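# Sort three desk items onto their matching low shelves

## Task

Take each of the three objects on the desk and set it on top of the low shelf that already holds objects of the same type. Objects already sitting on the shelves must stay on those shelves, every low shelf must remain standing upright at the end, and the robot must not tip over or finish leaning.

## Robot and tools

Robot: TidyBot++, a wheeled base (0.54 m long, 0.50 m wide, 0.38 m tall) on four powered casters. It carries a single seven-joint arm ending in a two-finger gripper. The shoulder sits 0.12 m ahead of the base centre at 0.68 m height. Segments: upper arm 0.42 m, forearm 0.31 m, hand 0.31 m from wrist to the hand point. Cameras: base_camera (644x364 pinhole) and wrist_camera (644x476 fisheye, looking along the hand). The arm begins folded with the hand aimed down, sticking out up to 0.08 m ahead of the base.

Frames: the base frame has its origin on the floor below the base centre, x forward, y left, z up, in metres. The odometry frame is the base frame as it was when the scene began. hand_pose is the point between the finger pads; its z axis runs out along the fingers and the fingers close along its y axis.

Tool move (all keys optional; an empty call just reports state and images):
- base: an object with any of translate_m (forward +), strafe_m (left +), rotate_rad (counter-clockwise from above +). These are offsets from where the base currently is, measured along its own axes at the start of the command. Ranges: translate_m and strafe_m -2 to 2 m, rotate_rad -6.3 to 6.3 rad.
- joints: an object of absolute targets by name, in radians: joint_1_rad (any angle; positive turns the arm clockwise from above, the opposite sense to base rotation), joint_2_rad shoulder -2.249 to 2.249 (0 is upper arm vertical, positive leans forward), joint_3_rad (any angle, 3.14 is the reference), joint_4_rad elbow -2.579 to 2.579 (negative bends forward when joint_3 is 3.14), joint_5_rad (any angle), joint_6_rad wrist -2.099 to 2.099 (negative bends the hand forward in the reference setup), joint_7_rad (any angle; 1.57 with hand down opens fingers left-right). gripper_pos is 0 (open, gap about 85 mm) to 1 (closed). Unlimited joints go the short way; rotate in steps below half a turn.
- target: one list of seven numbers [x, y, z, qw, qx, qy, qz], an absolute hand pose in the base frame (metres plus unit quaternion), same convention as hand_pose. Alongside target, joints may only contain gripper_pos.
- speeds: caps for this action only: translate_m and strafe_m 0.05 to 0.5 m/s (name only one if both are driven), rotate_rad 0.1 to 1.57 rad/s.
- cameras: list from base_camera, wrist_camera, all; [] for none, omitted for all.
- blocking: true or omitted waits until everything rests; false returns in about half a second while motion continues. A later move replaces only what it names.
Unknown keys make the call invalid; out-of-range values get it refused, and a refusal or an unrequested stop cancels the remaining move, wait and finished_scene calls of that reply.

wait(seconds 0 to 10, cameras): lets time pass without new commands, returning early if moves finish. stop(cameras): brakes all your running motions; braked joints hold and may keep pressing. zoom_image(camera, region [x0, y0, x1, y1] in pixels, at most 504x504): closer look at that camera's latest image. finished_scene(scene): ends the current scene permanently; the task must hold without the robot afterwards. The first scene is practice and may be skipped.

Result lines: move gives done or the worst status. base_status, joint_status, hand_status report done, moving, off_target (resting away from target, maybe still pushing), not_followed, contact_stop or time_out (unrequested stops), stopped, torque_fault, limit_stop_at_motor_heat. joint_positions gives angles; hand_pose the actual hand, hand_target where the joint targets would put it. base_odometry (x, y, heading, wheel-based, drifts and counts slip) and base_tilt in degrees (forward/right positive). motor_effort is percent of max torque with the last action's peak in brackets. on_its_own lists things the robot did unasked. pictures names the image order. Warnings: joint command not followed / pose unreachable (a check withheld the targets), ARM HIT, MOTOR HOT, OVER-TEMPERATURE FAULT.

Practical notes: after a hand target reports done, expect a few cm of error; shift your next target by (wanted minus measured). To keep a loaded hand still, resend hand_target, not hand_pose. Loads make the arm sag; never command a joint to its own current reading while carrying something. Straight-down hands reach at most about 0.94 m height, only close in. Forward, low poses near the base fail often and can hit the base. Out-of-reach poses make the arm wander, then time_out. Closed fingertips sit about 20 mm beyond the hand point; gripper_pos 1 squeezes hard, off_target there means an object is held.

Avoid: dropping or releasing moving objects, slamming, hard hits and shoves, squeezing something still resting on a surface, twisting or yanking the gripper. Do not drive or rotate while the arm is caught on anything high (about 0.6 m up) or stretched over furniture; swinging an extended arm sideways can tip the robot. If it leans, retract the arm or back away. Excess torque causes a 10 s arm freeze (torque_fault); prolonged holding or stretched poses overheat motors and make the arm sink. A blocked base keeps shoving until it times out, so do not push into shelves, which must stay upright.

Each tool is called after ">>>" by a JSON object that holds its "method" and its "body".

## Session

I'll start by looking at the current state.

>>> {"method": "move", "body": {}}

Scene clock: 0.00 s.
base_odometry: x=+0.000 y=+0.000 heading=+0.000
base_tilt: forward=-0.1 right=+0.8
base_status: not commanded
joint_positions: joint_1_rad=-0.025 joint_2_rad=-0.396 joint_3_rad=+3.171 joint_4_rad=-2.542 joint_5_rad=+0.025 joint_6_rad=-0.847 joint_7_rad=+1.619 gripper_pos=+0.000
joint_status: not commanded
motor_effort: joint_1_rad=+0 joint_2_rad=-1 joint_3_rad=+1 joint_4_rad=+13 joint_5_rad=-1 joint_6_rad=+2 joint_7_rad=+1
hand_pose: x=+0.2666 y=-0.0038 z=+0.5911 quat_wxyz=(+0.006, +0.997, +0.030, +0.074) (m; base frame)
hand_target: x=+0.2665 y=-0.0038 z=+0.5910 quat_wxyz=(+0.006, +0.997, +0.030, +0.074) (m; base frame)
hand_status: not commanded
pictures: base_camera, wrist_camera

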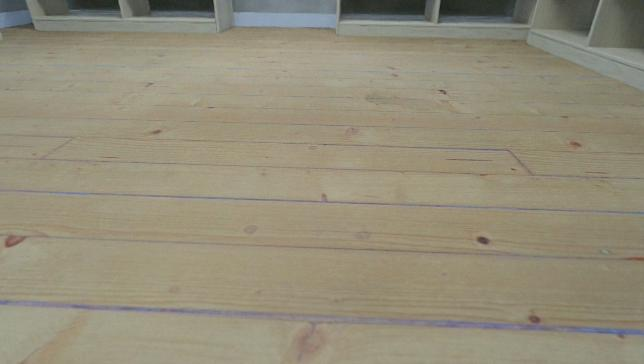

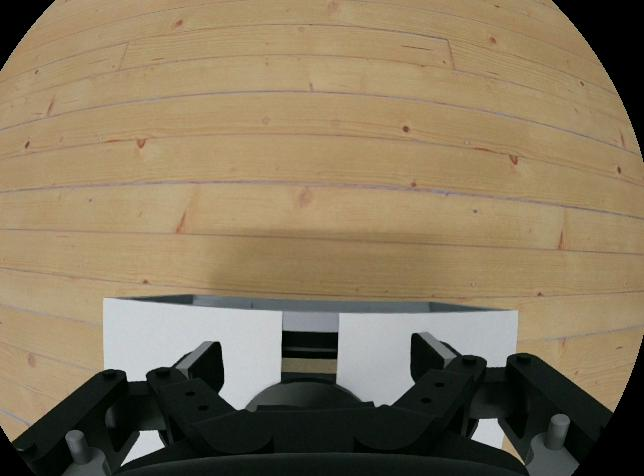

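>>> {"method": "move", "body": {"joints": {"joint_1_rad": 0.0, "joint_2_rad": -0.4, "joint_3_rad": 3.14, "joint_4_rad": -2.0, "joint_5_rad": 0.0, "joint_6_rad": -0.2, "joint_7_rad": 1.57}, "cameras": ["wrist_camera"]}}

Scene clock: 8.20 s.
move: done
base_odometry: x=+0.000 y=+0.000 heading=+0.000
base_tilt: forward=-0.1 right=+0.7
base_status: not commanded
joint_positions: joint_1_rad=-0.019 joint_2_rad=-0.396 joint_3_rad=+3.153 joint_4_rad=-2.015 joint_5_rad=+0.025 joint_6_rad=-0.247 joint_7_rad=+1.611 gripper_pos=+0.000
joint_status: all done
motor_effort: joint_1_rad=+0(1) joint_2_rad=-9(9) joint_3_rad=+1(2) joint_4_rad=+21(21) joint_5_rad=+0(1) joint_6_rad=+9(9) joint_7_rad=+0(1)
hand_pose: x=+0.5685 y=+0.0020 z=+0.9644 quat_wxyz=(+0.017, +0.803, +0.026, +0.595) (m; base frame)
hand_target: x=+0.5725 y=+0.0022 z=+0.9894 quat_wxyz=(+0.000, +0.783, +0.000, +0.622) (m; base frame)
hand_status: not commanded
pictures: wrist_camera

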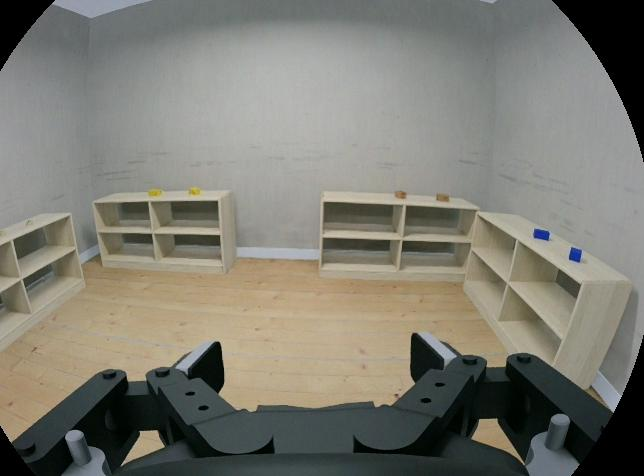

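>>> {"method": "zoom_image", "body": {"camera": "wrist_camera", "region": [90, 170, 250, 280]}}

>>> {"method": "zoom_image", "body": {"camera": "wrist_camera", "region": [310, 170, 490, 290]}}

>>> {"method": "zoom_image", "body": {"camera": "wrist_camera", "region": [460, 190, 640, 310]}}

>>> {"method": "zoom_image", "body": {"camera": "wrist_camera", "region": [0, 180, 120, 340]}}

Scaled by 3.150.

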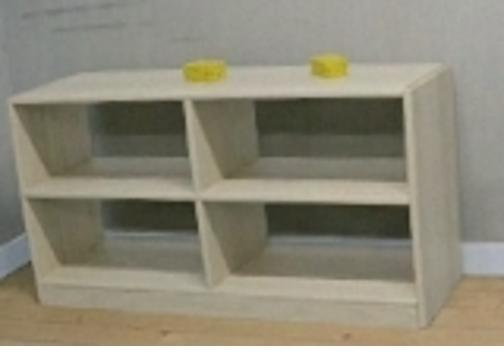

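Scaled by 2.800.

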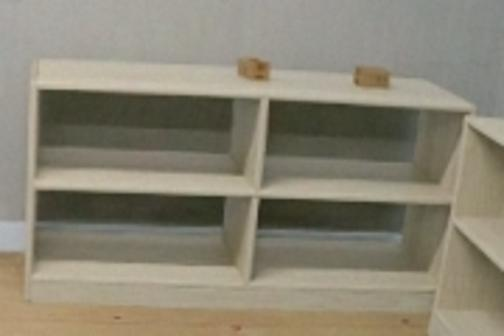

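Scaled by 2.800.

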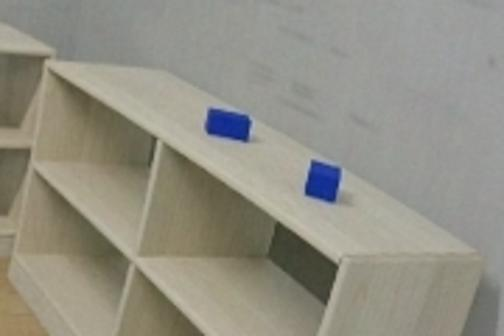

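Scaled by 3.150.

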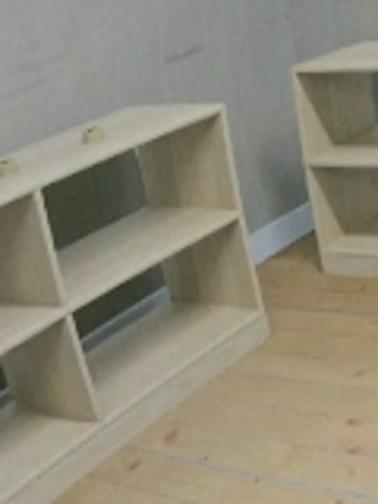

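>>> {"method": "move", "body": {"joints": {"joint_1_rad": 1.57}, "cameras": ["wrist_camera"]}}

>>> {"method": "move", "body": {"joints": {"joint_1_rad": 3.14}, "cameras": ["wrist_camera"]}}

>>> {"method": "move", "body": {"joints": {"joint_1_rad": -1.57}, "cameras": ["wrist_camera"]}}

Scene clock: 14.37 s.
move: done
base_odometry: x=+0.000 y=+0.000 heading=+0.000
base_tilt: forward=-0.1 right=+0.7
base_status: not commanded
joint_positions: joint_1_rad=+1.552 joint_2_rad=-0.396 joint_3_rad=+3.149 joint_4_rad=-2.015 joint_5_rad=+0.025 joint_6_rad=-0.245 joint_7_rad=+1.611 gripper_pos=+0.000
joint_status: all done
motor_effort: joint_1_rad=+0(2) joint_2_rad=-8(9) joint_3_rad=+1(2) joint_4_rad=+21(21) joint_5_rad=-1(1) joint_6_rad=+9(9) joint_7_rad=+1(1)
hand_pose: x=+0.1227 y=-0.4497 z=+0.9652 quat_wxyz=(+0.434, +0.587, -0.547, +0.410) (m; base frame)
hand_target: x=+0.1216 y=-0.4535 z=+0.9894 quat_wxyz=(+0.439, +0.554, -0.553, +0.440) (m; base frame)
hand_status: not commanded
pictures: wrist_camera

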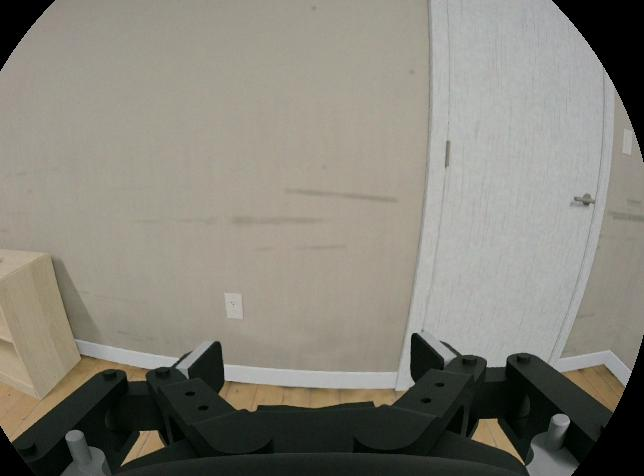

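Scene clock: 17.17 s.
move: done
base_odometry: x=+0.000 y=+0.000 heading=+0.000
base_tilt: forward=-0.2 right=+0.7
base_status: not commanded
joint_positions: joint_1_rad=+3.122 joint_2_rad=-0.396 joint_3_rad=+3.148 joint_4_rad=-2.015 joint_5_rad=+0.025 joint_6_rad=-0.244 joint_7_rad=+1.611 gripper_pos=+0.000
joint_status: all done
motor_effort: joint_1_rad=+0(1) joint_2_rad=-8(9) joint_3_rad=+1(2) joint_4_rad=+21(21) joint_5_rad=-1(1) joint_6_rad=+9(9) joint_7_rad=+0(1)
hand_pose: x=-0.3307 y=-0.0048 z=+0.9653 quat_wxyz=(+0.596, +0.029, -0.802, -0.017) (m; base frame)
hand_target: x=-0.3345 y=-0.0029 z=+0.9894 quat_wxyz=(+0.622, +0.001, -0.783, +0.001) (m; base frame)
hand_status: not commanded
pictures: wrist_camera

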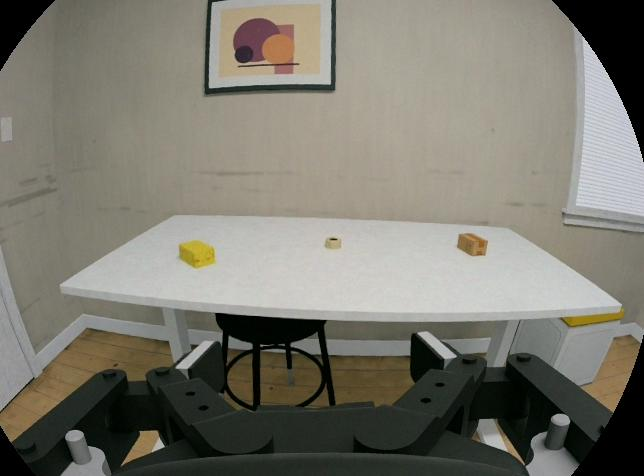

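Scene clock: 19.97 s.
move: done
base_odometry: x=+0.000 y=+0.000 heading=+0.000
base_tilt: forward=-0.1 right=+0.7
base_status: not commanded
joint_positions: joint_1_rad=+4.696 joint_2_rad=-0.396 joint_3_rad=+3.147 joint_4_rad=-2.015 joint_5_rad=+0.025 joint_6_rad=-0.244 joint_7_rad=+1.611 gripper_pos=+0.000
joint_status: all done
motor_effort: joint_1_rad=+0(1) joint_2_rad=-8(9) joint_3_rad=+1(2) joint_4_rad=+21(21) joint_5_rad=+0(1) joint_6_rad=+9(10) joint_7_rad=+1(1)
hand_pose: x=+0.1149 y=+0.4497 z=+0.9653 quat_wxyz=(+0.410, -0.547, -0.587, -0.434) (m; base frame)
hand_target: x=+0.1172 y=+0.4535 z=+0.9894 quat_wxyz=(+0.440, -0.554, -0.554, -0.439) (m; base frame)
hand_status: not commanded
pictures: wrist_camera

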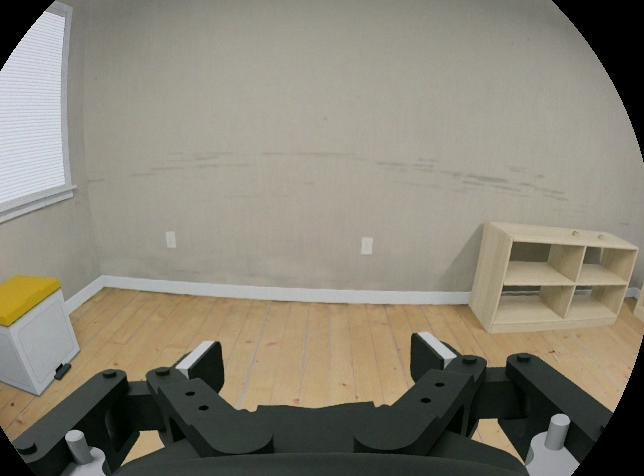

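>>> {"method": "move", "body": {"joints": {"joint_1_rad": 3.14, "joint_6_rad": -0.2}, "cameras": ["wrist_camera"]}}

>>> {"method": "zoom_image", "body": {"camera": "wrist_camera", "region": [150, 200, 390, 420]}}

>>> {"method": "zoom_image", "body": {"camera": "wrist_camera", "region": [390, 200, 640, 420]}}

Scene clock: 45.13 s.
move: done
base_odometry: x=+0.000 y=+0.000 heading=+0.000
base_tilt: forward=-0.2 right=+0.8
base_status: not commanded
joint_positions: joint_1_rad=+3.158 joint_2_rad=-0.396 joint_3_rad=+3.145 joint_4_rad=-2.015 joint_5_rad=+0.025 joint_6_rad=-0.244 joint_7_rad=+1.611 gripper_pos=+0.000
joint_status: all done
motor_effort: joint_1_rad=+0(1) joint_2_rad=-9(9) joint_3_rad=+1(2) joint_4_rad=+21(21) joint_5_rad=-1(1) joint_6_rad=+9(11) joint_7_rad=+1(1)
hand_pose: x=-0.3306 y=+0.0097 z=+0.9654 quat_wxyz=(+0.596, +0.016, -0.802, -0.027) (m; base frame)
hand_target: x=-0.3345 y=-0.0029 z=+0.9894 quat_wxyz=(+0.622, +0.001, -0.783, +0.001) (m; base frame)
hand_status: not commanded
pictures: wrist_camera

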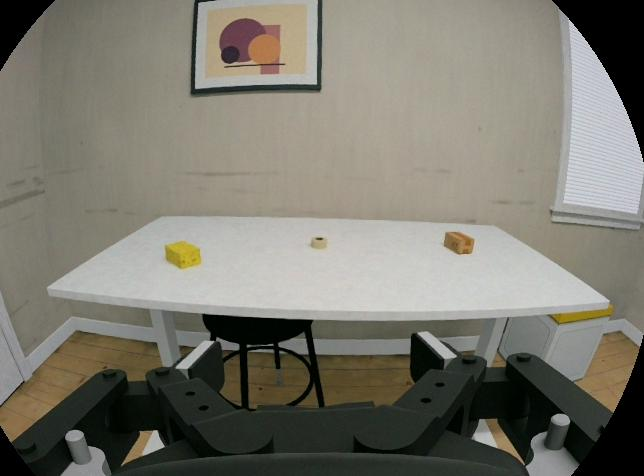

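Scaled by 2.100.

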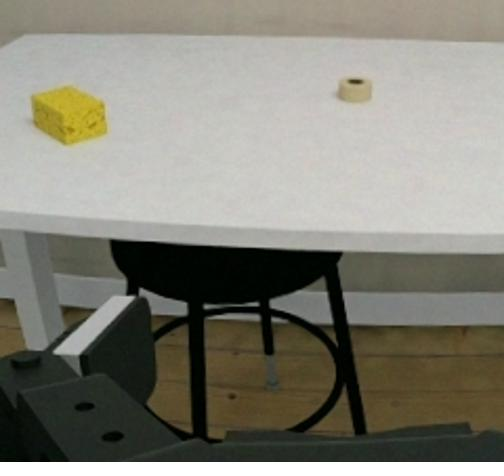

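Scaled by 2.016.

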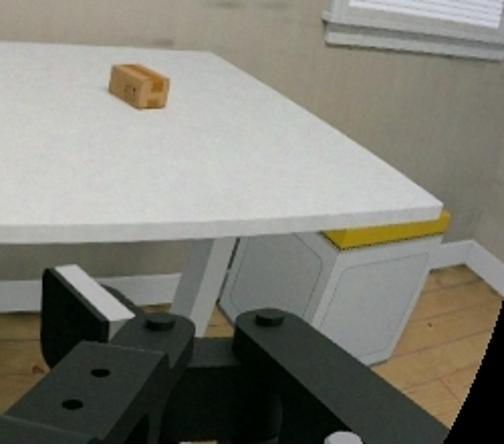

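>>> {"method": "move", "body": {"joints": {"gripper_pos": 1.0}, "cameras": ["wrist_camera"]}}

>>> {"method": "zoom_image", "body": {"camera": "wrist_camera", "region": [200, 280, 440, 476]}}

Scene clock: 55.00 s.
move: done
base_odometry: x=+0.000 y=+0.000 heading=+0.000
base_tilt: forward=-0.2 right=+0.8
base_status: not commanded
joint_positions: joint_1_rad=+3.158 joint_2_rad=-0.396 joint_3_rad=+3.145 joint_4_rad=-2.015 joint_5_rad=+0.025 joint_6_rad=-0.244 joint_7_rad=+1.611 gripper_pos=+0.999
joint_status: all done
motor_effort: joint_1_rad=+0(0) joint_2_rad=-8(9) joint_3_rad=+1(1) joint_4_rad=+20(21) joint_5_rad=-1(1) joint_6_rad=+9(9) joint_7_rad=+1(1)
hand_pose: x=-0.3306 y=+0.0097 z=+0.9654 quat_wxyz=(+0.596, +0.016, -0.802, -0.027) (m; base frame)
hand_target: x=-0.3345 y=-0.0029 z=+0.9894 quat_wxyz=(+0.622, +0.001, -0.783, +0.001) (m; base frame)
hand_status: not commanded
pictures: wrist_camera

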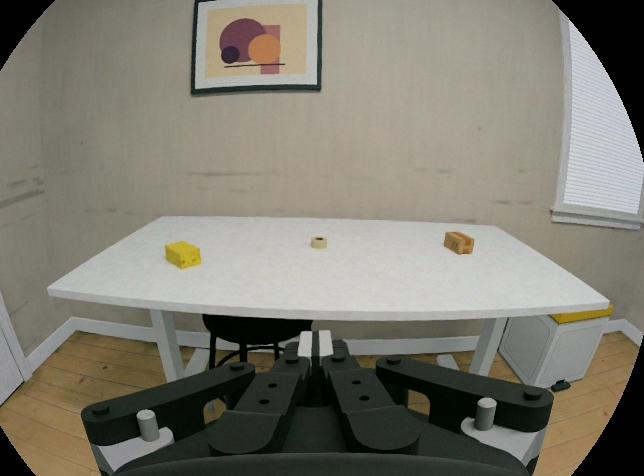

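Scaled by 2.100.

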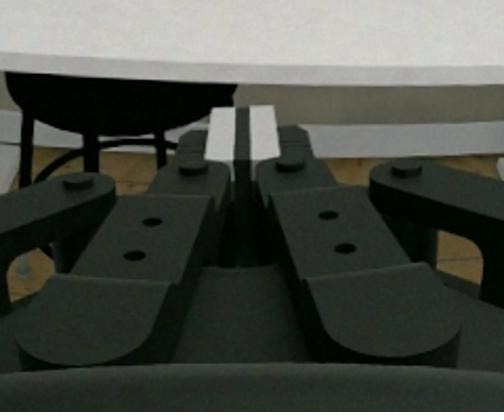

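>>> {"method": "move", "body": {"base": {"rotate_rad": 3.10}, "joints": {"joint_1_rad": 0.0, "gripper_pos": 0.0}, "cameras": ["wrist_camera", "base_camera"]}}

Scene clock: 67.00 s.
move: done
base_odometry: x=+0.000 y=+0.000 heading=+3.100
base_tilt: forward=-0.1 right=+0.7
base_status: done
joint_positions: joint_1_rad=+6.266 joint_2_rad=-0.397 joint_3_rad=+3.145 joint_4_rad=-2.015 joint_5_rad=+0.025 joint_6_rad=-0.244 joint_7_rad=+1.611 gripper_pos=+0.000
joint_status: all done
motor_effort: joint_1_rad=+0(1) joint_2_rad=-8(10) joint_3_rad=+1(2) joint_4_rad=+21(21) joint_5_rad=+0(1) joint_6_rad=+9(9) joint_7_rad=+0(1)
hand_pose: x=+0.5686 y=+0.0057 z=+0.9655 quat_wxyz=(-0.017, -0.802, -0.030, -0.597) (m; base frame)
hand_target: x=+0.5725 y=+0.0022 z=+0.9894 quat_wxyz=(+0.000, -0.783, +0.000, -0.622) (m; base frame)
hand_status: not commanded
pictures: base_camera, wrist_camera

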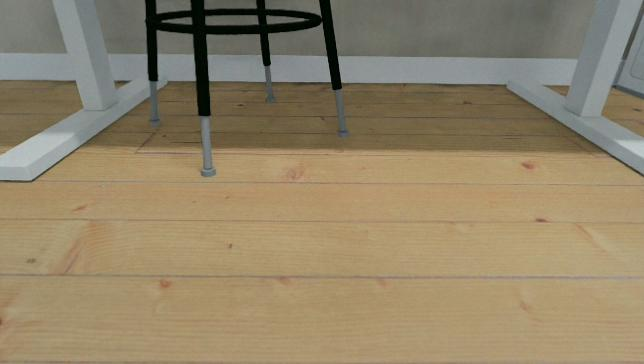

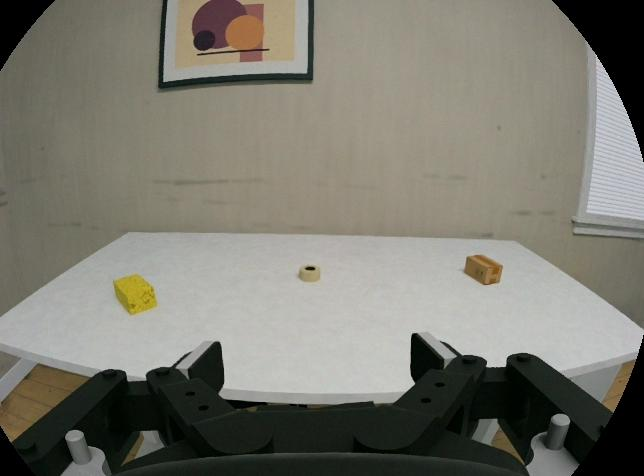

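>>> {"method": "zoom_image", "body": {"camera": "base_camera", "region": [0, 0, 500, 190]}}

>>> {"method": "move", "body": {"base": {"translate_m": 0.25}, "cameras": ["wrist_camera", "base_camera"]}}

>>> {"method": "zoom_image", "body": {"camera": "base_camera", "region": [0, 0, 500, 190]}}

Scaled by 1.008.

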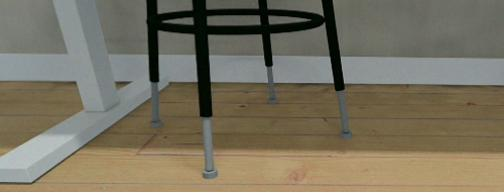

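Scene clock: 81.27 s.
move: done
base_odometry: x=-0.250 y=+0.010 heading=+3.100
base_tilt: forward=-0.1 right=+0.8
base_status: done
joint_positions: joint_1_rad=+6.266 joint_2_rad=-0.397 joint_3_rad=+3.145 joint_4_rad=-2.015 joint_5_rad=+0.025 joint_6_rad=-0.242 joint_7_rad=+1.611 gripper_pos=+0.000
joint_status: not commanded
motor_effort: joint_1_rad=+0(1) joint_2_rad=-9(11) joint_3_rad=+1(1) joint_4_rad=+20(21) joint_5_rad=-1(1) joint_6_rad=+9(10) joint_7_rad=+0(1)
hand_pose: x=+0.5686 y=+0.0056 z=+0.9666 quat_wxyz=(-0.017, -0.801, -0.029, -0.598) (m; base frame)
hand_target: x=+0.5725 y=+0.0022 z=+0.9894 quat_wxyz=(+0.000, -0.783, +0.000, -0.622) (m; base frame)
hand_status: not commanded
pictures: base_camera, wrist_camera

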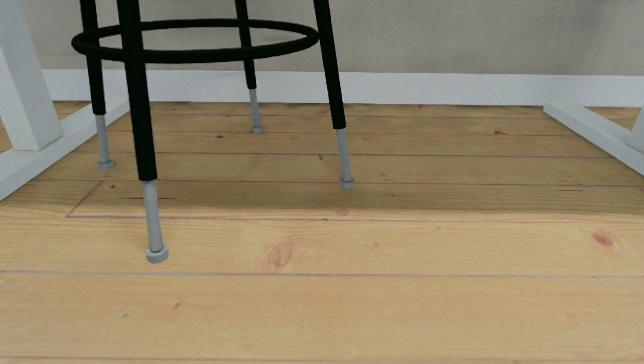

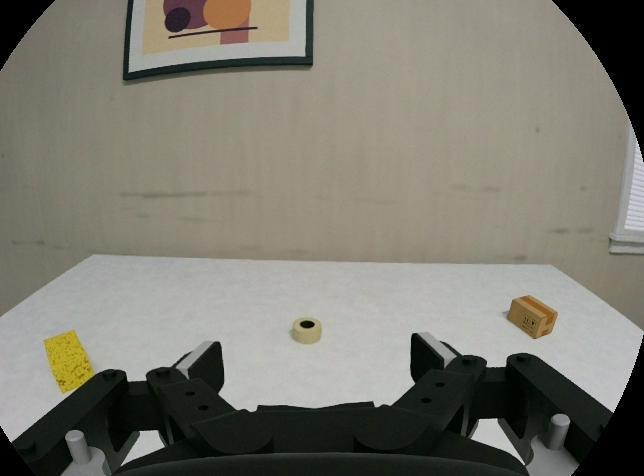

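Scaled by 1.008.

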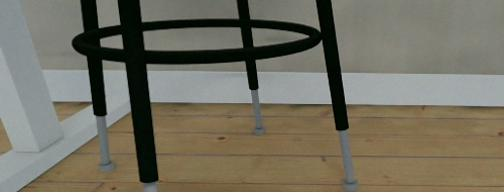

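>>> {"method": "move", "body": {"base": {"translate_m": 0.24}, "joints": {"joint_1_rad": 0.0, "joint_2_rad": -0.4, "joint_3_rad": 3.14, "joint_4_rad": -0.41, "joint_5_rad": 0.0, "joint_6_rad": -2.05, "joint_7_rad": 1.57}, "cameras": ["wrist_camera", "base_camera"]}}

Scene clock: 104.27 s.
move: done
base_odometry: x=-0.490 y=+0.020 heading=+3.101
base_tilt: forward=-0.2 right=+0.8
base_status: done
joint_positions: joint_1_rad=+6.266 joint_2_rad=-0.395 joint_3_rad=+3.145 joint_4_rad=-0.427 joint_5_rad=+0.025 joint_6_rad=-2.006 joint_7_rad=+1.611 gripper_pos=+0.000
joint_status: all done
motor_effort: joint_1_rad=+0(1) joint_2_rad=+7(12) joint_3_rad=+1(2) joint_4_rad=+5(22) joint_5_rad=-1(2) joint_6_rad=+8(10) joint_7_rad=+0(2)
hand_pose: x=+0.2454 y=-0.0046 z=+1.2440 quat_wxyz=(-0.013, -0.852, -0.013, -0.524) (m; base frame)
hand_target: x=+0.2331 y=+0.0019 z=+1.2374 quat_wxyz=(+0.000, -0.857, +0.000, -0.515) (m; base frame)
hand_status: not commanded
pictures: base_camera, wrist_camera

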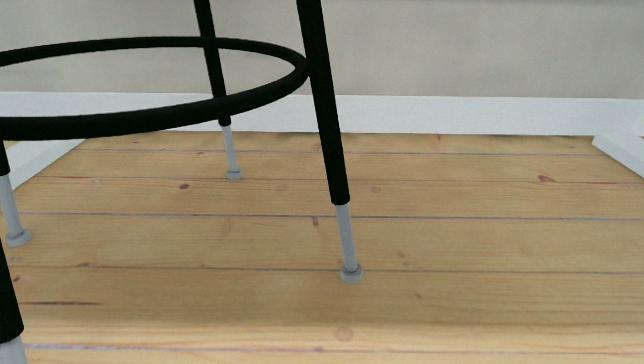

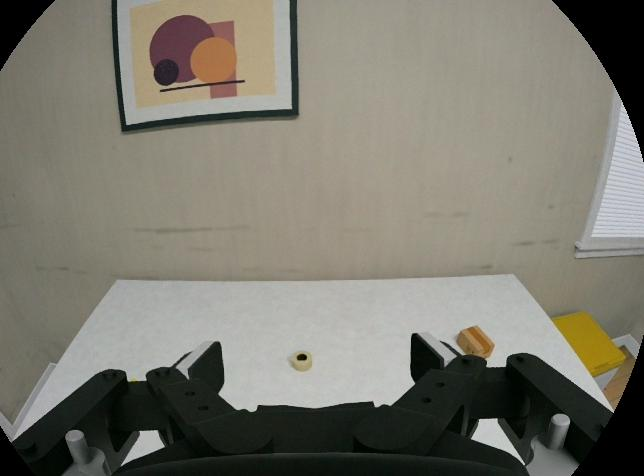

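>>> {"method": "move", "body": {"joints": {"joint_1_rad": 0.0, "joint_2_rad": 0.5, "joint_3_rad": 3.14, "joint_4_rad": -0.41, "joint_5_rad": 0.0, "joint_6_rad": -2.05, "joint_7_rad": 1.57}, "cameras": ["wrist_camera"]}}

Scene clock: 108.50 s.
move: done
base_odometry: x=-0.490 y=+0.020 heading=+3.101
base_tilt: forward=-0.1 right=+0.7
base_status: not commanded
joint_positions: joint_1_rad=+6.266 joint_2_rad=+0.485 joint_3_rad=+3.145 joint_4_rad=-0.420 joint_5_rad=+0.025 joint_6_rad=-2.010 joint_7_rad=+1.611 gripper_pos=+0.000
joint_status: all done
motor_effort: joint_1_rad=+0(1) joint_2_rad=-32(36) joint_3_rad=+0(2) joint_4_rad=+14(15) joint_5_rad=+0(1) joint_6_rad=+3(9) joint_7_rad=+1(2)
hand_pose: x=+0.6322 y=+0.0021 z=+0.9451 quat_wxyz=(-0.013, -0.993, -0.021, -0.113) (m; base frame)
hand_target: x=+0.6251 y=+0.0019 z=+0.9378 quat_wxyz=(+0.000, -0.996, +0.000, -0.091) (m; base frame)
hand_status: not commanded
pictures: wrist_camera

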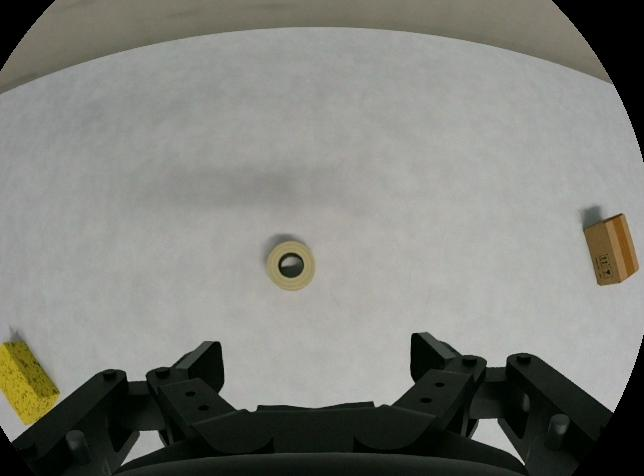

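>>> {"method": "move", "body": {"joints": {"joint_1_rad": 0.017, "joint_2_rad": 0.5615, "joint_3_rad": 3.135, "joint_4_rad": -0.7826, "joint_5_rad": -0.025, "joint_6_rad": -1.8425, "joint_7_rad": 1.529}, "cameras": ["wrist_camera"]}}

Scene clock: 118.87 s.
move: done
base_odometry: x=-0.490 y=+0.020 heading=+3.101
base_tilt: forward=-0.2 right=+0.7
base_status: not commanded
joint_positions: joint_1_rad=+6.281 joint_2_rad=+0.546 joint_3_rad=+3.145 joint_4_rad=-0.767 joint_5_rad=+0.025 joint_6_rad=-1.886 joint_7_rad=+1.571 gripper_pos=+0.000
joint_status: all done
motor_effort: joint_1_rad=+0(1) joint_2_rad=-35(38) joint_3_rad=+0(1) joint_4_rad=+15(16) joint_5_rad=+0(1) joint_6_rad=+0(3) joint_7_rad=+0(2)
hand_pose: x=+0.6235 y=-0.0062 z=+0.8109 quat_wxyz=(-0.013, -1.000, +0.004, +0.029) (m; base frame)
hand_target: x=+0.6353 y=+0.0026 z=+0.7978 quat_wxyz=(+0.014, -0.999, +0.023, +0.023) (m; base frame)
hand_status: not commanded
pictures: wrist_camera

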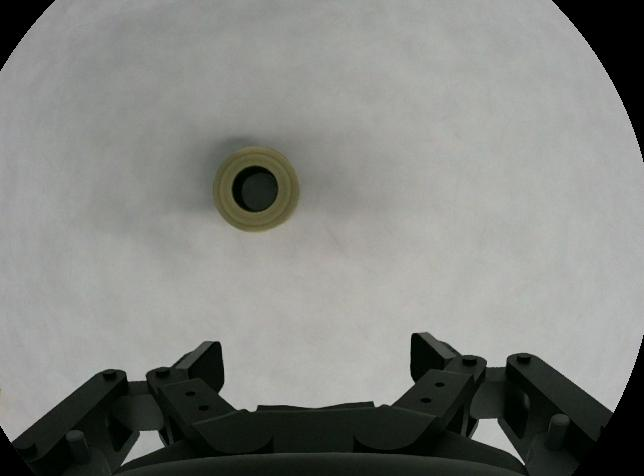

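>>> {"method": "zoom_image", "body": {"camera": "wrist_camera", "region": [200, 130, 320, 250]}}

Scaled by 4.200.

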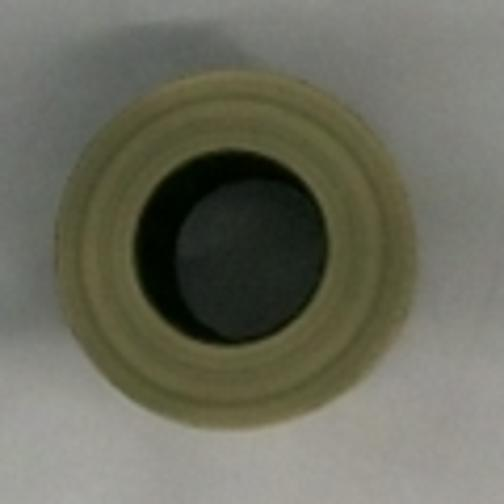

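>>> {"method": "move", "body": {"joints": {"joint_1_rad": -0.061, "joint_4_rad": -0.3186, "joint_6_rad": -2.062}, "cameras": []}}

>>> {"method": "move", "body": {"joints": {"joint_2_rad": 0.78}, "cameras": ["wrist_camera"]}}

Scene clock: 149.83 s.
move: done
base_odometry: x=-0.490 y=+0.020 heading=+3.101
base_tilt: forward=-0.1 right=+0.7
base_status: not commanded
joint_positions: joint_1_rad=+6.240 joint_2_rad=+0.544 joint_3_rad=+3.145 joint_4_rad=-0.336 joint_5_rad=+0.025 joint_6_rad=-2.018 joint_7_rad=+1.571 gripper_pos=+0.000
joint_status: all done
motor_effort: joint_1_rad=+0(1) joint_2_rad=-34(37) joint_3_rad=+0(0) joint_4_rad=+13(17) joint_5_rad=+0(1) joint_6_rad=+2(3) joint_7_rad=+0(1)
hand_pose: x=+0.6539 y=+0.0166 z=+0.9398 quat_wxyz=(-0.009, -0.992, -0.013, -0.121) (m; base frame)
hand_target: x=+0.6452 y=+0.0425 z=+0.9333 quat_wxyz=(+0.018, -0.995, -0.019, -0.099) (m; base frame)
hand_status: not commanded
pictures: none
No camera images: "cameras" was empty.

Scene clock: 151.43 s.
move: done
base_odometry: x=-0.490 y=+0.020 heading=+3.101
base_tilt: forward=-0.1 right=+0.7
base_status: not commanded
joint_positions: joint_1_rad=+6.240 joint_2_rad=+0.763 joint_3_rad=+3.145 joint_4_rad=-0.329 joint_5_rad=+0.025 joint_6_rad=-2.021 joint_7_rad=+1.571 gripper_pos=+0.000
joint_status: all done
motor_effort: joint_1_rad=+0(1) joint_2_rad=-41(47) joint_3_rad=+0(1) joint_4_rad=+14(16) joint_5_rad=+0(1) joint_6_rad=+1(3) joint_7_rad=+1(1)
hand_pose: x=+0.6974 y=+0.0185 z=+0.8197 quat_wxyz=(-0.012, -1.000, -0.015, -0.015) (m; base frame)
hand_target: x=+0.6871 y=+0.0450 z=+0.8129 quat_wxyz=(+0.013, -1.000, -0.018, +0.010) (m; base frame)
hand_status: not commanded
pictures: wrist_camera

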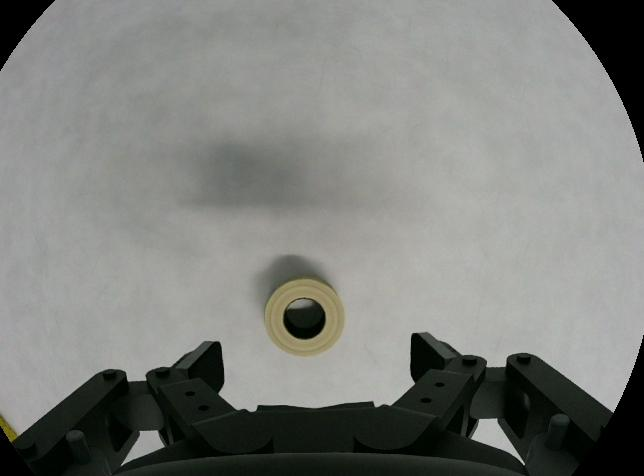

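>>> {"method": "move", "body": {"joints": {"joint_1_rad": -0.068, "joint_2_rad": 0.7133, "joint_4_rad": -0.5491, "joint_6_rad": -1.8352}, "cameras": ["wrist_camera"]}}

Scene clock: 163.53 s.
move: done
base_odometry: x=-0.490 y=+0.020 heading=+3.101
base_tilt: forward=-0.1 right=+0.7
base_status: not commanded
joint_positions: joint_1_rad=+6.234 joint_2_rad=+0.709 joint_3_rad=+3.145 joint_4_rad=-0.531 joint_5_rad=+0.025 joint_6_rad=-1.880 joint_7_rad=+1.570 gripper_pos=+0.000
joint_status: all done
motor_effort: joint_1_rad=+0(1) joint_2_rad=-41(42) joint_3_rad=+0(0) joint_4_rad=+15(15) joint_5_rad=+0(1) joint_6_rad=+1(1) joint_7_rad=+1(1)
hand_pose: x=+0.6966 y=+0.0213 z=+0.7925 quat_wxyz=(-0.013, -1.000, -0.019, -0.011) (m; base frame)
hand_target: x=+0.7053 y=+0.0513 z=+0.7846 quat_wxyz=(+0.015, -0.999, -0.019, -0.021) (m; base frame)
hand_status: not commanded
pictures: wrist_camera

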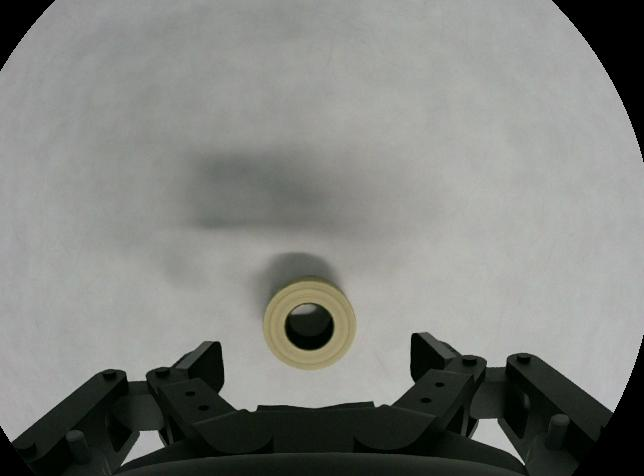

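>>> {"method": "move", "body": {"joints": {"joint_1_rad": -0.07, "joint_2_rad": 0.7007, "joint_4_rad": -0.7205, "joint_6_rad": -1.6974}, "cameras": ["wrist_camera"]}}

Scene clock: 168.43 s.
move: done
base_odometry: x=-0.490 y=+0.020 heading=+3.101
base_tilt: forward=+0.0 right=+0.8
base_status: not commanded
joint_positions: joint_1_rad=+6.232 joint_2_rad=+0.692 joint_3_rad=+3.145 joint_4_rad=-0.704 joint_5_rad=+0.025 joint_6_rad=-1.744 joint_7_rad=+1.570 gripper_pos=+0.000
joint_status: all done
motor_effort: joint_1_rad=+0(1) joint_2_rad=-41(43) joint_3_rad=+0(0) joint_4_rad=+15(17) joint_5_rad=+0(1) joint_6_rad=+0(2) joint_7_rad=+1(1)
hand_pose: x=+0.6974 y=+0.0219 z=+0.7492 quat_wxyz=(-0.013, -1.000, -0.022, -0.001) (m; base frame)
hand_target: x=+0.7059 y=+0.0530 z=+0.7393 quat_wxyz=(+0.015, -1.000, -0.018, -0.011) (m; base frame)
hand_status: not commanded
pictures: wrist_camera

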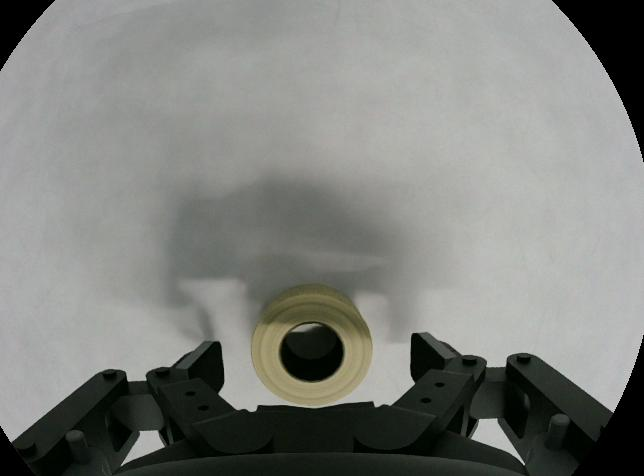

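>>> {"method": "move", "body": {"joints": {"gripper_pos": 0.5}, "cameras": ["wrist_camera"]}}

Scene clock: 173.50 s.
move: done
base_odometry: x=-0.490 y=+0.020 heading=+3.101
base_tilt: forward=-0.1 right=+0.7
base_status: not commanded
joint_positions: joint_1_rad=+6.232 joint_2_rad=+0.689 joint_3_rad=+3.145 joint_4_rad=-0.704 joint_5_rad=+0.025 joint_6_rad=-1.740 joint_7_rad=+1.570 gripper_pos=+0.487
joint_status: all done
motor_effort: joint_1_rad=+0(1) joint_2_rad=-41(41) joint_3_rad=+0(0) joint_4_rad=+16(16) joint_5_rad=-1(1) joint_6_rad=+0(1) joint_7_rad=+0(1)
hand_pose: x=+0.6980 y=+0.0221 z=+0.7506 quat_wxyz=(-0.013, -1.000, -0.022, -0.004) (m; base frame)
hand_target: x=+0.7059 y=+0.0530 z=+0.7393 quat_wxyz=(+0.015, -1.000, -0.018, -0.011) (m; base frame)
hand_status: not commanded
pictures: wrist_camera

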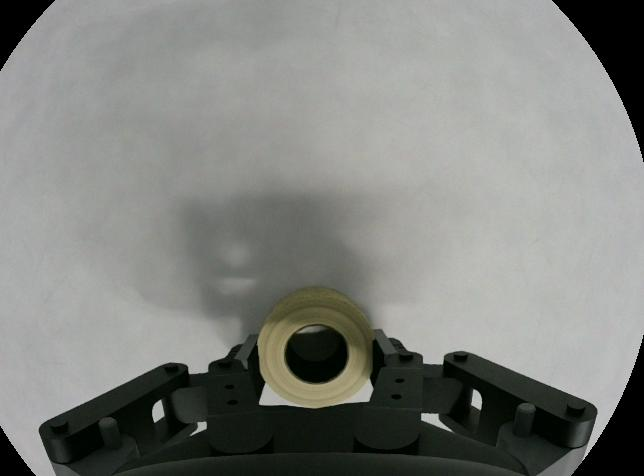

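>>> {"method": "move", "body": {"joints": {"gripper_pos": 0.58}, "cameras": ["wrist_camera"]}}

>>> {"method": "zoom_image", "body": {"camera": "wrist_camera", "region": [200, 270, 430, 450]}}

Scene clock: 175.47 s.
move: off_target
base_odometry: x=-0.490 y=+0.020 heading=+3.101
base_tilt: forward=-0.1 right=+0.8
base_status: not commanded
joint_positions: joint_1_rad=+6.232 joint_2_rad=+0.689 joint_3_rad=+3.145 joint_4_rad=-0.704 joint_5_rad=+0.025 joint_6_rad=-1.740 joint_7_rad=+1.570 gripper_pos=+0.510
joint_status: gripper_pos off_target (ended at +0.510, target +0.580)
motor_effort: joint_1_rad=+0(0) joint_2_rad=-41(41) joint_3_rad=+0(0) joint_4_rad=+16(16) joint_5_rad=-1(1) joint_6_rad=+1(1) joint_7_rad=+0(1)
hand_pose: x=+0.6980 y=+0.0221 z=+0.7506 quat_wxyz=(-0.013, -1.000, -0.022, -0.004) (m; base frame)
hand_target: x=+0.7059 y=+0.0530 z=+0.7393 quat_wxyz=(+0.015, -1.000, -0.018, -0.011) (m; base frame)
hand_status: not commanded
pictures: wrist_camera

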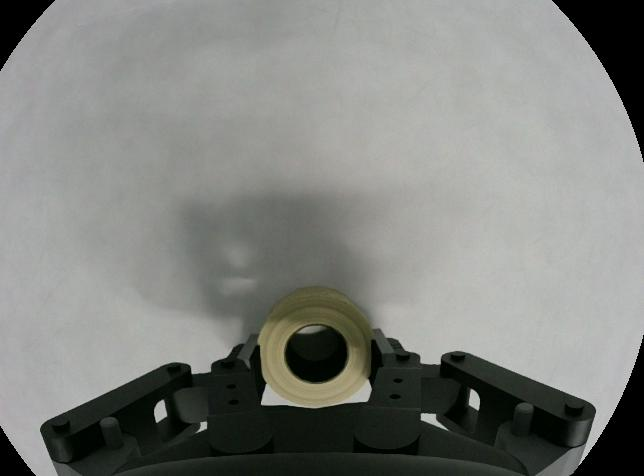

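Scaled by 2.191.

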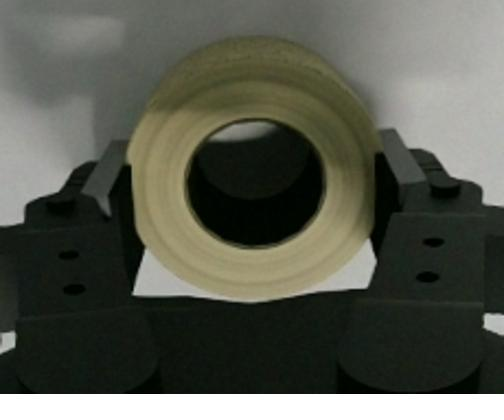

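>>> {"method": "move", "body": {"joints": {"joint_2_rad": 0.52, "joint_6_rad": -1.985}, "cameras": ["wrist_camera"]}}

Scene clock: 192.90 s.
move: done
base_odometry: x=-0.490 y=+0.020 heading=+3.101
base_tilt: forward=-0.1 right=+0.7
base_status: not commanded
joint_positions: joint_1_rad=+6.232 joint_2_rad=+0.503 joint_3_rad=+3.145 joint_4_rad=-0.708 joint_5_rad=+0.025 joint_6_rad=-1.943 joint_7_rad=+1.570 gripper_pos=+0.510
joint_status: all done
motor_effort: joint_1_rad=+0(0) joint_2_rad=-34(44) joint_3_rad=+0(1) joint_4_rad=+15(17) joint_5_rad=+0(1) joint_6_rad=+1(1) joint_7_rad=+1(1)
hand_pose: x=+0.6119 y=+0.0182 z=+0.8500 quat_wxyz=(-0.013, -1.000, -0.020, +0.006) (m; base frame)
hand_target: x=+0.5973 y=+0.0443 z=+0.8389 quat_wxyz=(+0.011, -0.999, -0.022, +0.043) (m; base frame)
hand_status: not commanded
pictures: wrist_camera

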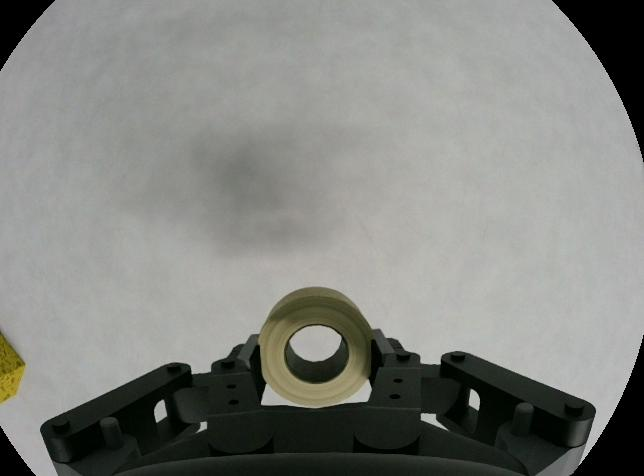

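>>> {"method": "move", "body": {"base": {"translate_m": -1.8985, "strafe_m": -1.3081, "rotate_rad": -1.568}, "joints": {"joint_1_rad": 0.0, "joint_2_rad": 0.158, "joint_4_rad": -1.367, "joint_6_rad": -0.95}, "cameras": ["wrist_camera", "base_camera"]}}

Scene clock: 209.90 s.
move: done
base_odometry: x=+1.461 y=+1.250 heading=+1.532
base_tilt: forward=-0.1 right=+0.7
base_status: done
joint_positions: joint_1_rad=+6.279 joint_2_rad=+0.153 joint_3_rad=+3.133 joint_4_rad=-1.350 joint_5_rad=+0.016 joint_6_rad=-0.993 joint_7_rad=+1.570 gripper_pos=+0.510
joint_status: all done
motor_effort: joint_1_rad=+0(6) joint_2_rad=-27(38) joint_3_rad=+0(3) joint_4_rad=+19(19) joint_5_rad=+0(2) joint_6_rad=+6(6) joint_7_rad=+0(1)
hand_pose: x=+0.6839 y=+0.0041 z=+0.8701 quat_wxyz=(-0.005, -0.948, -0.007, -0.317) (m; base frame)
hand_target: x=+0.6916 y=+0.0112 z=+0.8672 quat_wxyz=(+0.020, -0.945, +0.020, -0.327) (m; base frame)
hand_status: not commanded
pictures: base_camera, wrist_camera

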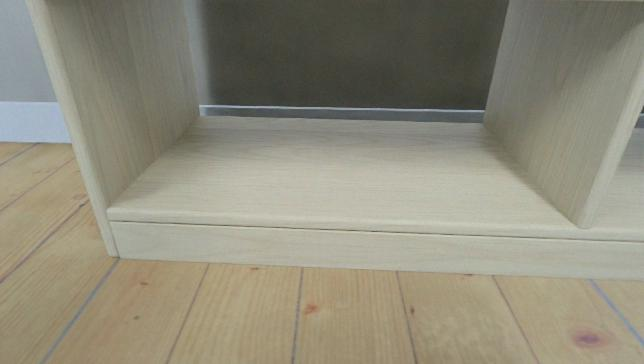

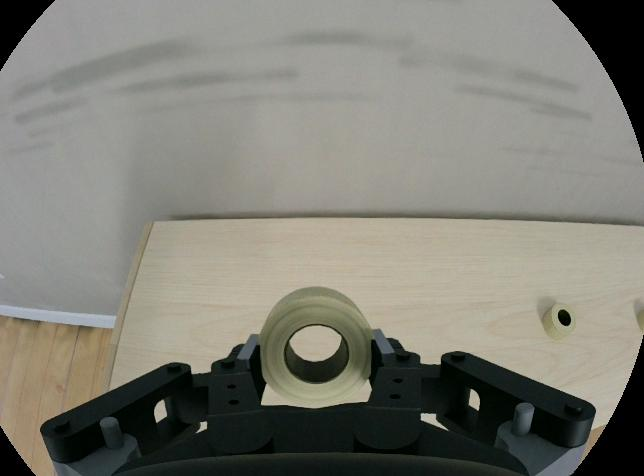

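>>> {"method": "move", "body": {"base": {"translate_m": 0.27}, "joints": {"joint_2_rad": 0.2612, "joint_4_rad": -1.528, "joint_6_rad": -1.4286}, "cameras": ["wrist_camera", "base_camera"]}}

Scene clock: 223.93 s.
move: done
base_odometry: x=+1.471 y=+1.520 heading=+1.532
base_tilt: forward=-0.1 right=+0.8
base_status: done
joint_positions: joint_1_rad=+6.279 joint_2_rad=+0.254 joint_3_rad=+3.133 joint_4_rad=-1.524 joint_5_rad=+0.016 joint_6_rad=-1.387 joint_7_rad=+1.570 gripper_pos=+0.510
joint_status: all done
motor_effort: joint_1_rad=+0(1) joint_2_rad=-26(30) joint_3_rad=+0(1) joint_4_rad=+15(20) joint_5_rad=+0(1) joint_6_rad=+0(7) joint_7_rad=+0(1)
hand_pose: x=+0.5250 y=+0.0015 z=+0.7133 quat_wxyz=(-0.007, -1.000, -0.007, +0.011) (m; base frame)
hand_target: x=+0.5107 y=+0.0115 z=+0.7099 quat_wxyz=(+0.012, -0.999, +0.020, +0.038) (m; base frame)
hand_status: not commanded
pictures: base_camera, wrist_camera

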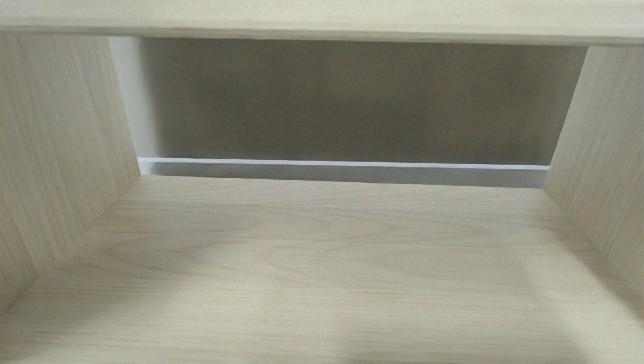

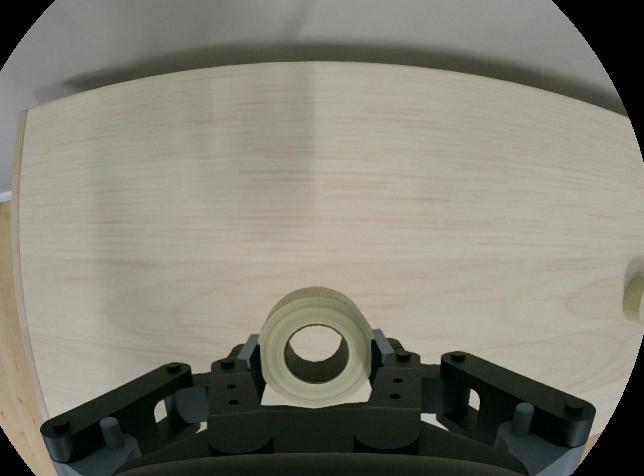

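>>> {"method": "move", "body": {"joints": {"joint_2_rad": 0.291, "joint_4_rad": -1.703, "joint_6_rad": -1.1189}, "cameras": ["wrist_camera"]}}

Scene clock: 230.77 s.
move: done
base_odometry: x=+1.471 y=+1.520 heading=+1.532
base_tilt: forward=-0.1 right=+0.7
base_status: not commanded
joint_positions: joint_1_rad=+6.279 joint_2_rad=+0.275 joint_3_rad=+3.133 joint_4_rad=-1.688 joint_5_rad=+0.016 joint_6_rad=-1.164 joint_7_rad=+1.570 gripper_pos=+0.510
joint_status: all done
motor_effort: joint_1_rad=+0(0) joint_2_rad=-27(28) joint_3_rad=+0(1) joint_4_rad=+14(16) joint_5_rad=-1(1) joint_6_rad=+1(1) joint_7_rad=+1(1)
hand_pose: x=+0.5282 y=+0.0020 z=+0.6554 quat_wxyz=(-0.006, -1.000, -0.009, -0.007) (m; base frame)
hand_target: x=+0.5352 y=+0.0111 z=+0.6447 quat_wxyz=(+0.013, -1.000, +0.023, -0.014) (m; base frame)
hand_status: not commanded
pictures: wrist_camera

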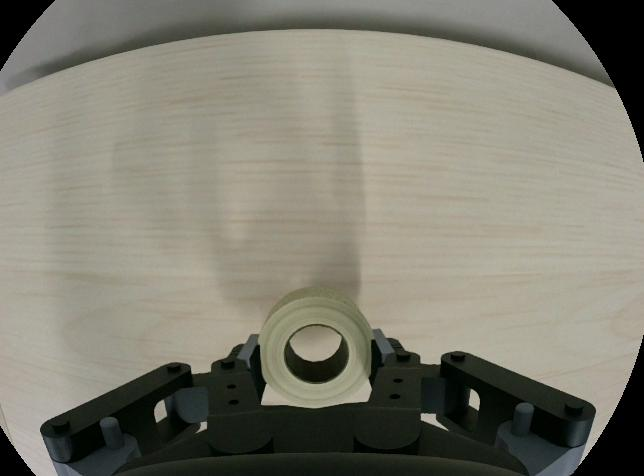

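>>> {"method": "move", "body": {"joints": {"joint_2_rad": 0.3051, "joint_4_rad": -1.7364, "joint_6_rad": -1.0715}, "cameras": ["wrist_camera"]}}

Scene clock: 235.70 s.
move: done
base_odometry: x=+1.471 y=+1.520 heading=+1.532
base_tilt: forward=-0.1 right=+0.8
base_status: not commanded
joint_positions: joint_1_rad=+6.279 joint_2_rad=+0.286 joint_3_rad=+3.133 joint_4_rad=-1.722 joint_5_rad=+0.016 joint_6_rad=-1.111 joint_7_rad=+1.570 gripper_pos=+0.510
joint_status: all done
motor_effort: joint_1_rad=+0(1) joint_2_rad=-26(28) joint_3_rad=+0(0) joint_4_rad=+14(16) joint_5_rad=-1(1) joint_6_rad=+0(1) joint_7_rad=+1(1)
hand_pose: x=+0.5292 y=+0.0021 z=+0.6410 quat_wxyz=(-0.006, -1.000, -0.009, -0.011) (m; base frame)
hand_target: x=+0.5344 y=+0.0109 z=+0.6295 quat_wxyz=(+0.012, -1.000, +0.024, -0.014) (m; base frame)
hand_status: not commanded
pictures: wrist_camera

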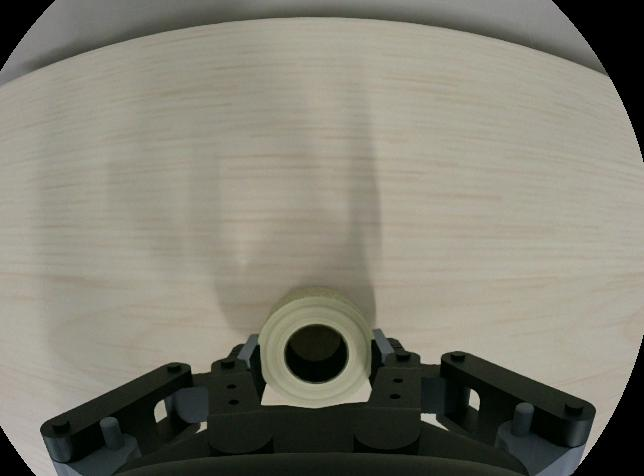

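>>> {"method": "move", "body": {"joints": {"joint_2_rad": 0.3143, "joint_4_rad": -1.7581, "joint_6_rad": -1.0407}, "cameras": ["wrist_camera"]}}

Scene clock: 237.50 s.
move: done
base_odometry: x=+1.471 y=+1.520 heading=+1.532
base_tilt: forward=-0.1 right=+0.8
base_status: not commanded
joint_positions: joint_1_rad=+6.279 joint_2_rad=+0.285 joint_3_rad=+3.133 joint_4_rad=-1.736 joint_5_rad=+0.016 joint_6_rad=-1.084 joint_7_rad=+1.570 gripper_pos=+0.510
joint_status: all done
motor_effort: joint_1_rad=+0(1) joint_2_rad=-23(26) joint_3_rad=+0(1) joint_4_rad=+12(14) joint_5_rad=-1(1) joint_6_rad=+1(3) joint_7_rad=+1(1)
hand_pose: x=+0.5316 y=+0.0022 z=+0.6379 quat_wxyz=(-0.006, -1.000, -0.009, -0.018) (m; base frame)
hand_target: x=+0.5335 y=+0.0108 z=+0.6198 quat_wxyz=(+0.012, -1.000, +0.024, -0.014) (m; base frame)
hand_status: not commanded
pictures: wrist_camera

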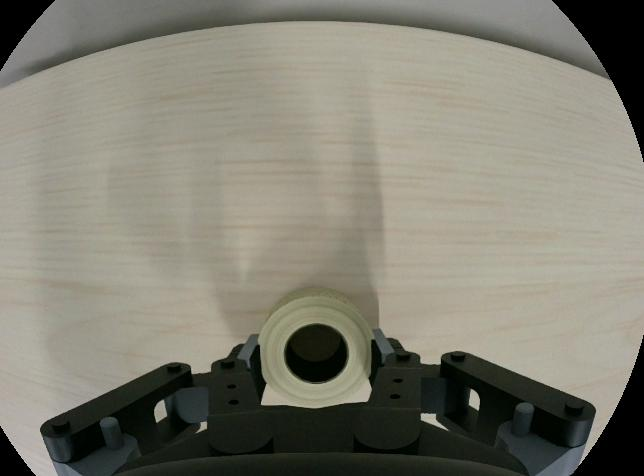

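>>> {"method": "move", "body": {"joints": {"gripper_pos": 0.2}, "cameras": ["wrist_camera"]}}

Scene clock: 242.33 s.
move: done
base_odometry: x=+1.471 y=+1.520 heading=+1.532
base_tilt: forward=-0.1 right=+0.8
base_status: not commanded
joint_positions: joint_1_rad=+6.279 joint_2_rad=+0.297 joint_3_rad=+3.133 joint_4_rad=-1.743 joint_5_rad=+0.016 joint_6_rad=-1.081 joint_7_rad=+1.570 gripper_pos=+0.200
joint_status: all done
motor_effort: joint_1_rad=+0(0) joint_2_rad=-27(27) joint_3_rad=+0(0) joint_4_rad=+14(14) joint_5_rad=+0(1) joint_6_rad=+0(2) joint_7_rad=+1(1)
hand_pose: x=+0.5290 y=+0.0022 z=+0.6310 quat_wxyz=(-0.006, -1.000, -0.009, -0.011) (m; base frame)
hand_target: x=+0.5335 y=+0.0108 z=+0.6198 quat_wxyz=(+0.012, -1.000, +0.024, -0.014) (m; base frame)
hand_status: not commanded
pictures: wrist_camera

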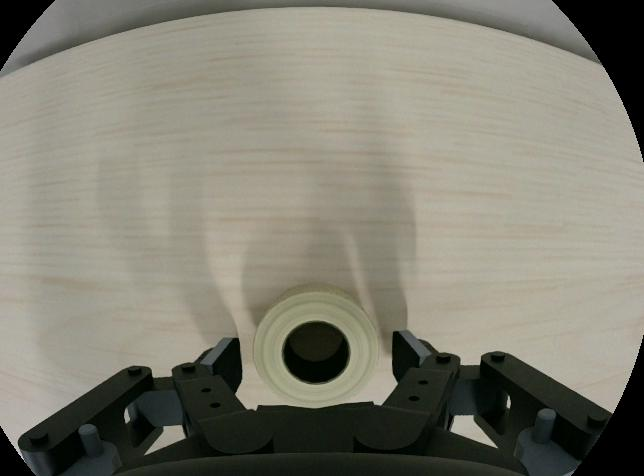

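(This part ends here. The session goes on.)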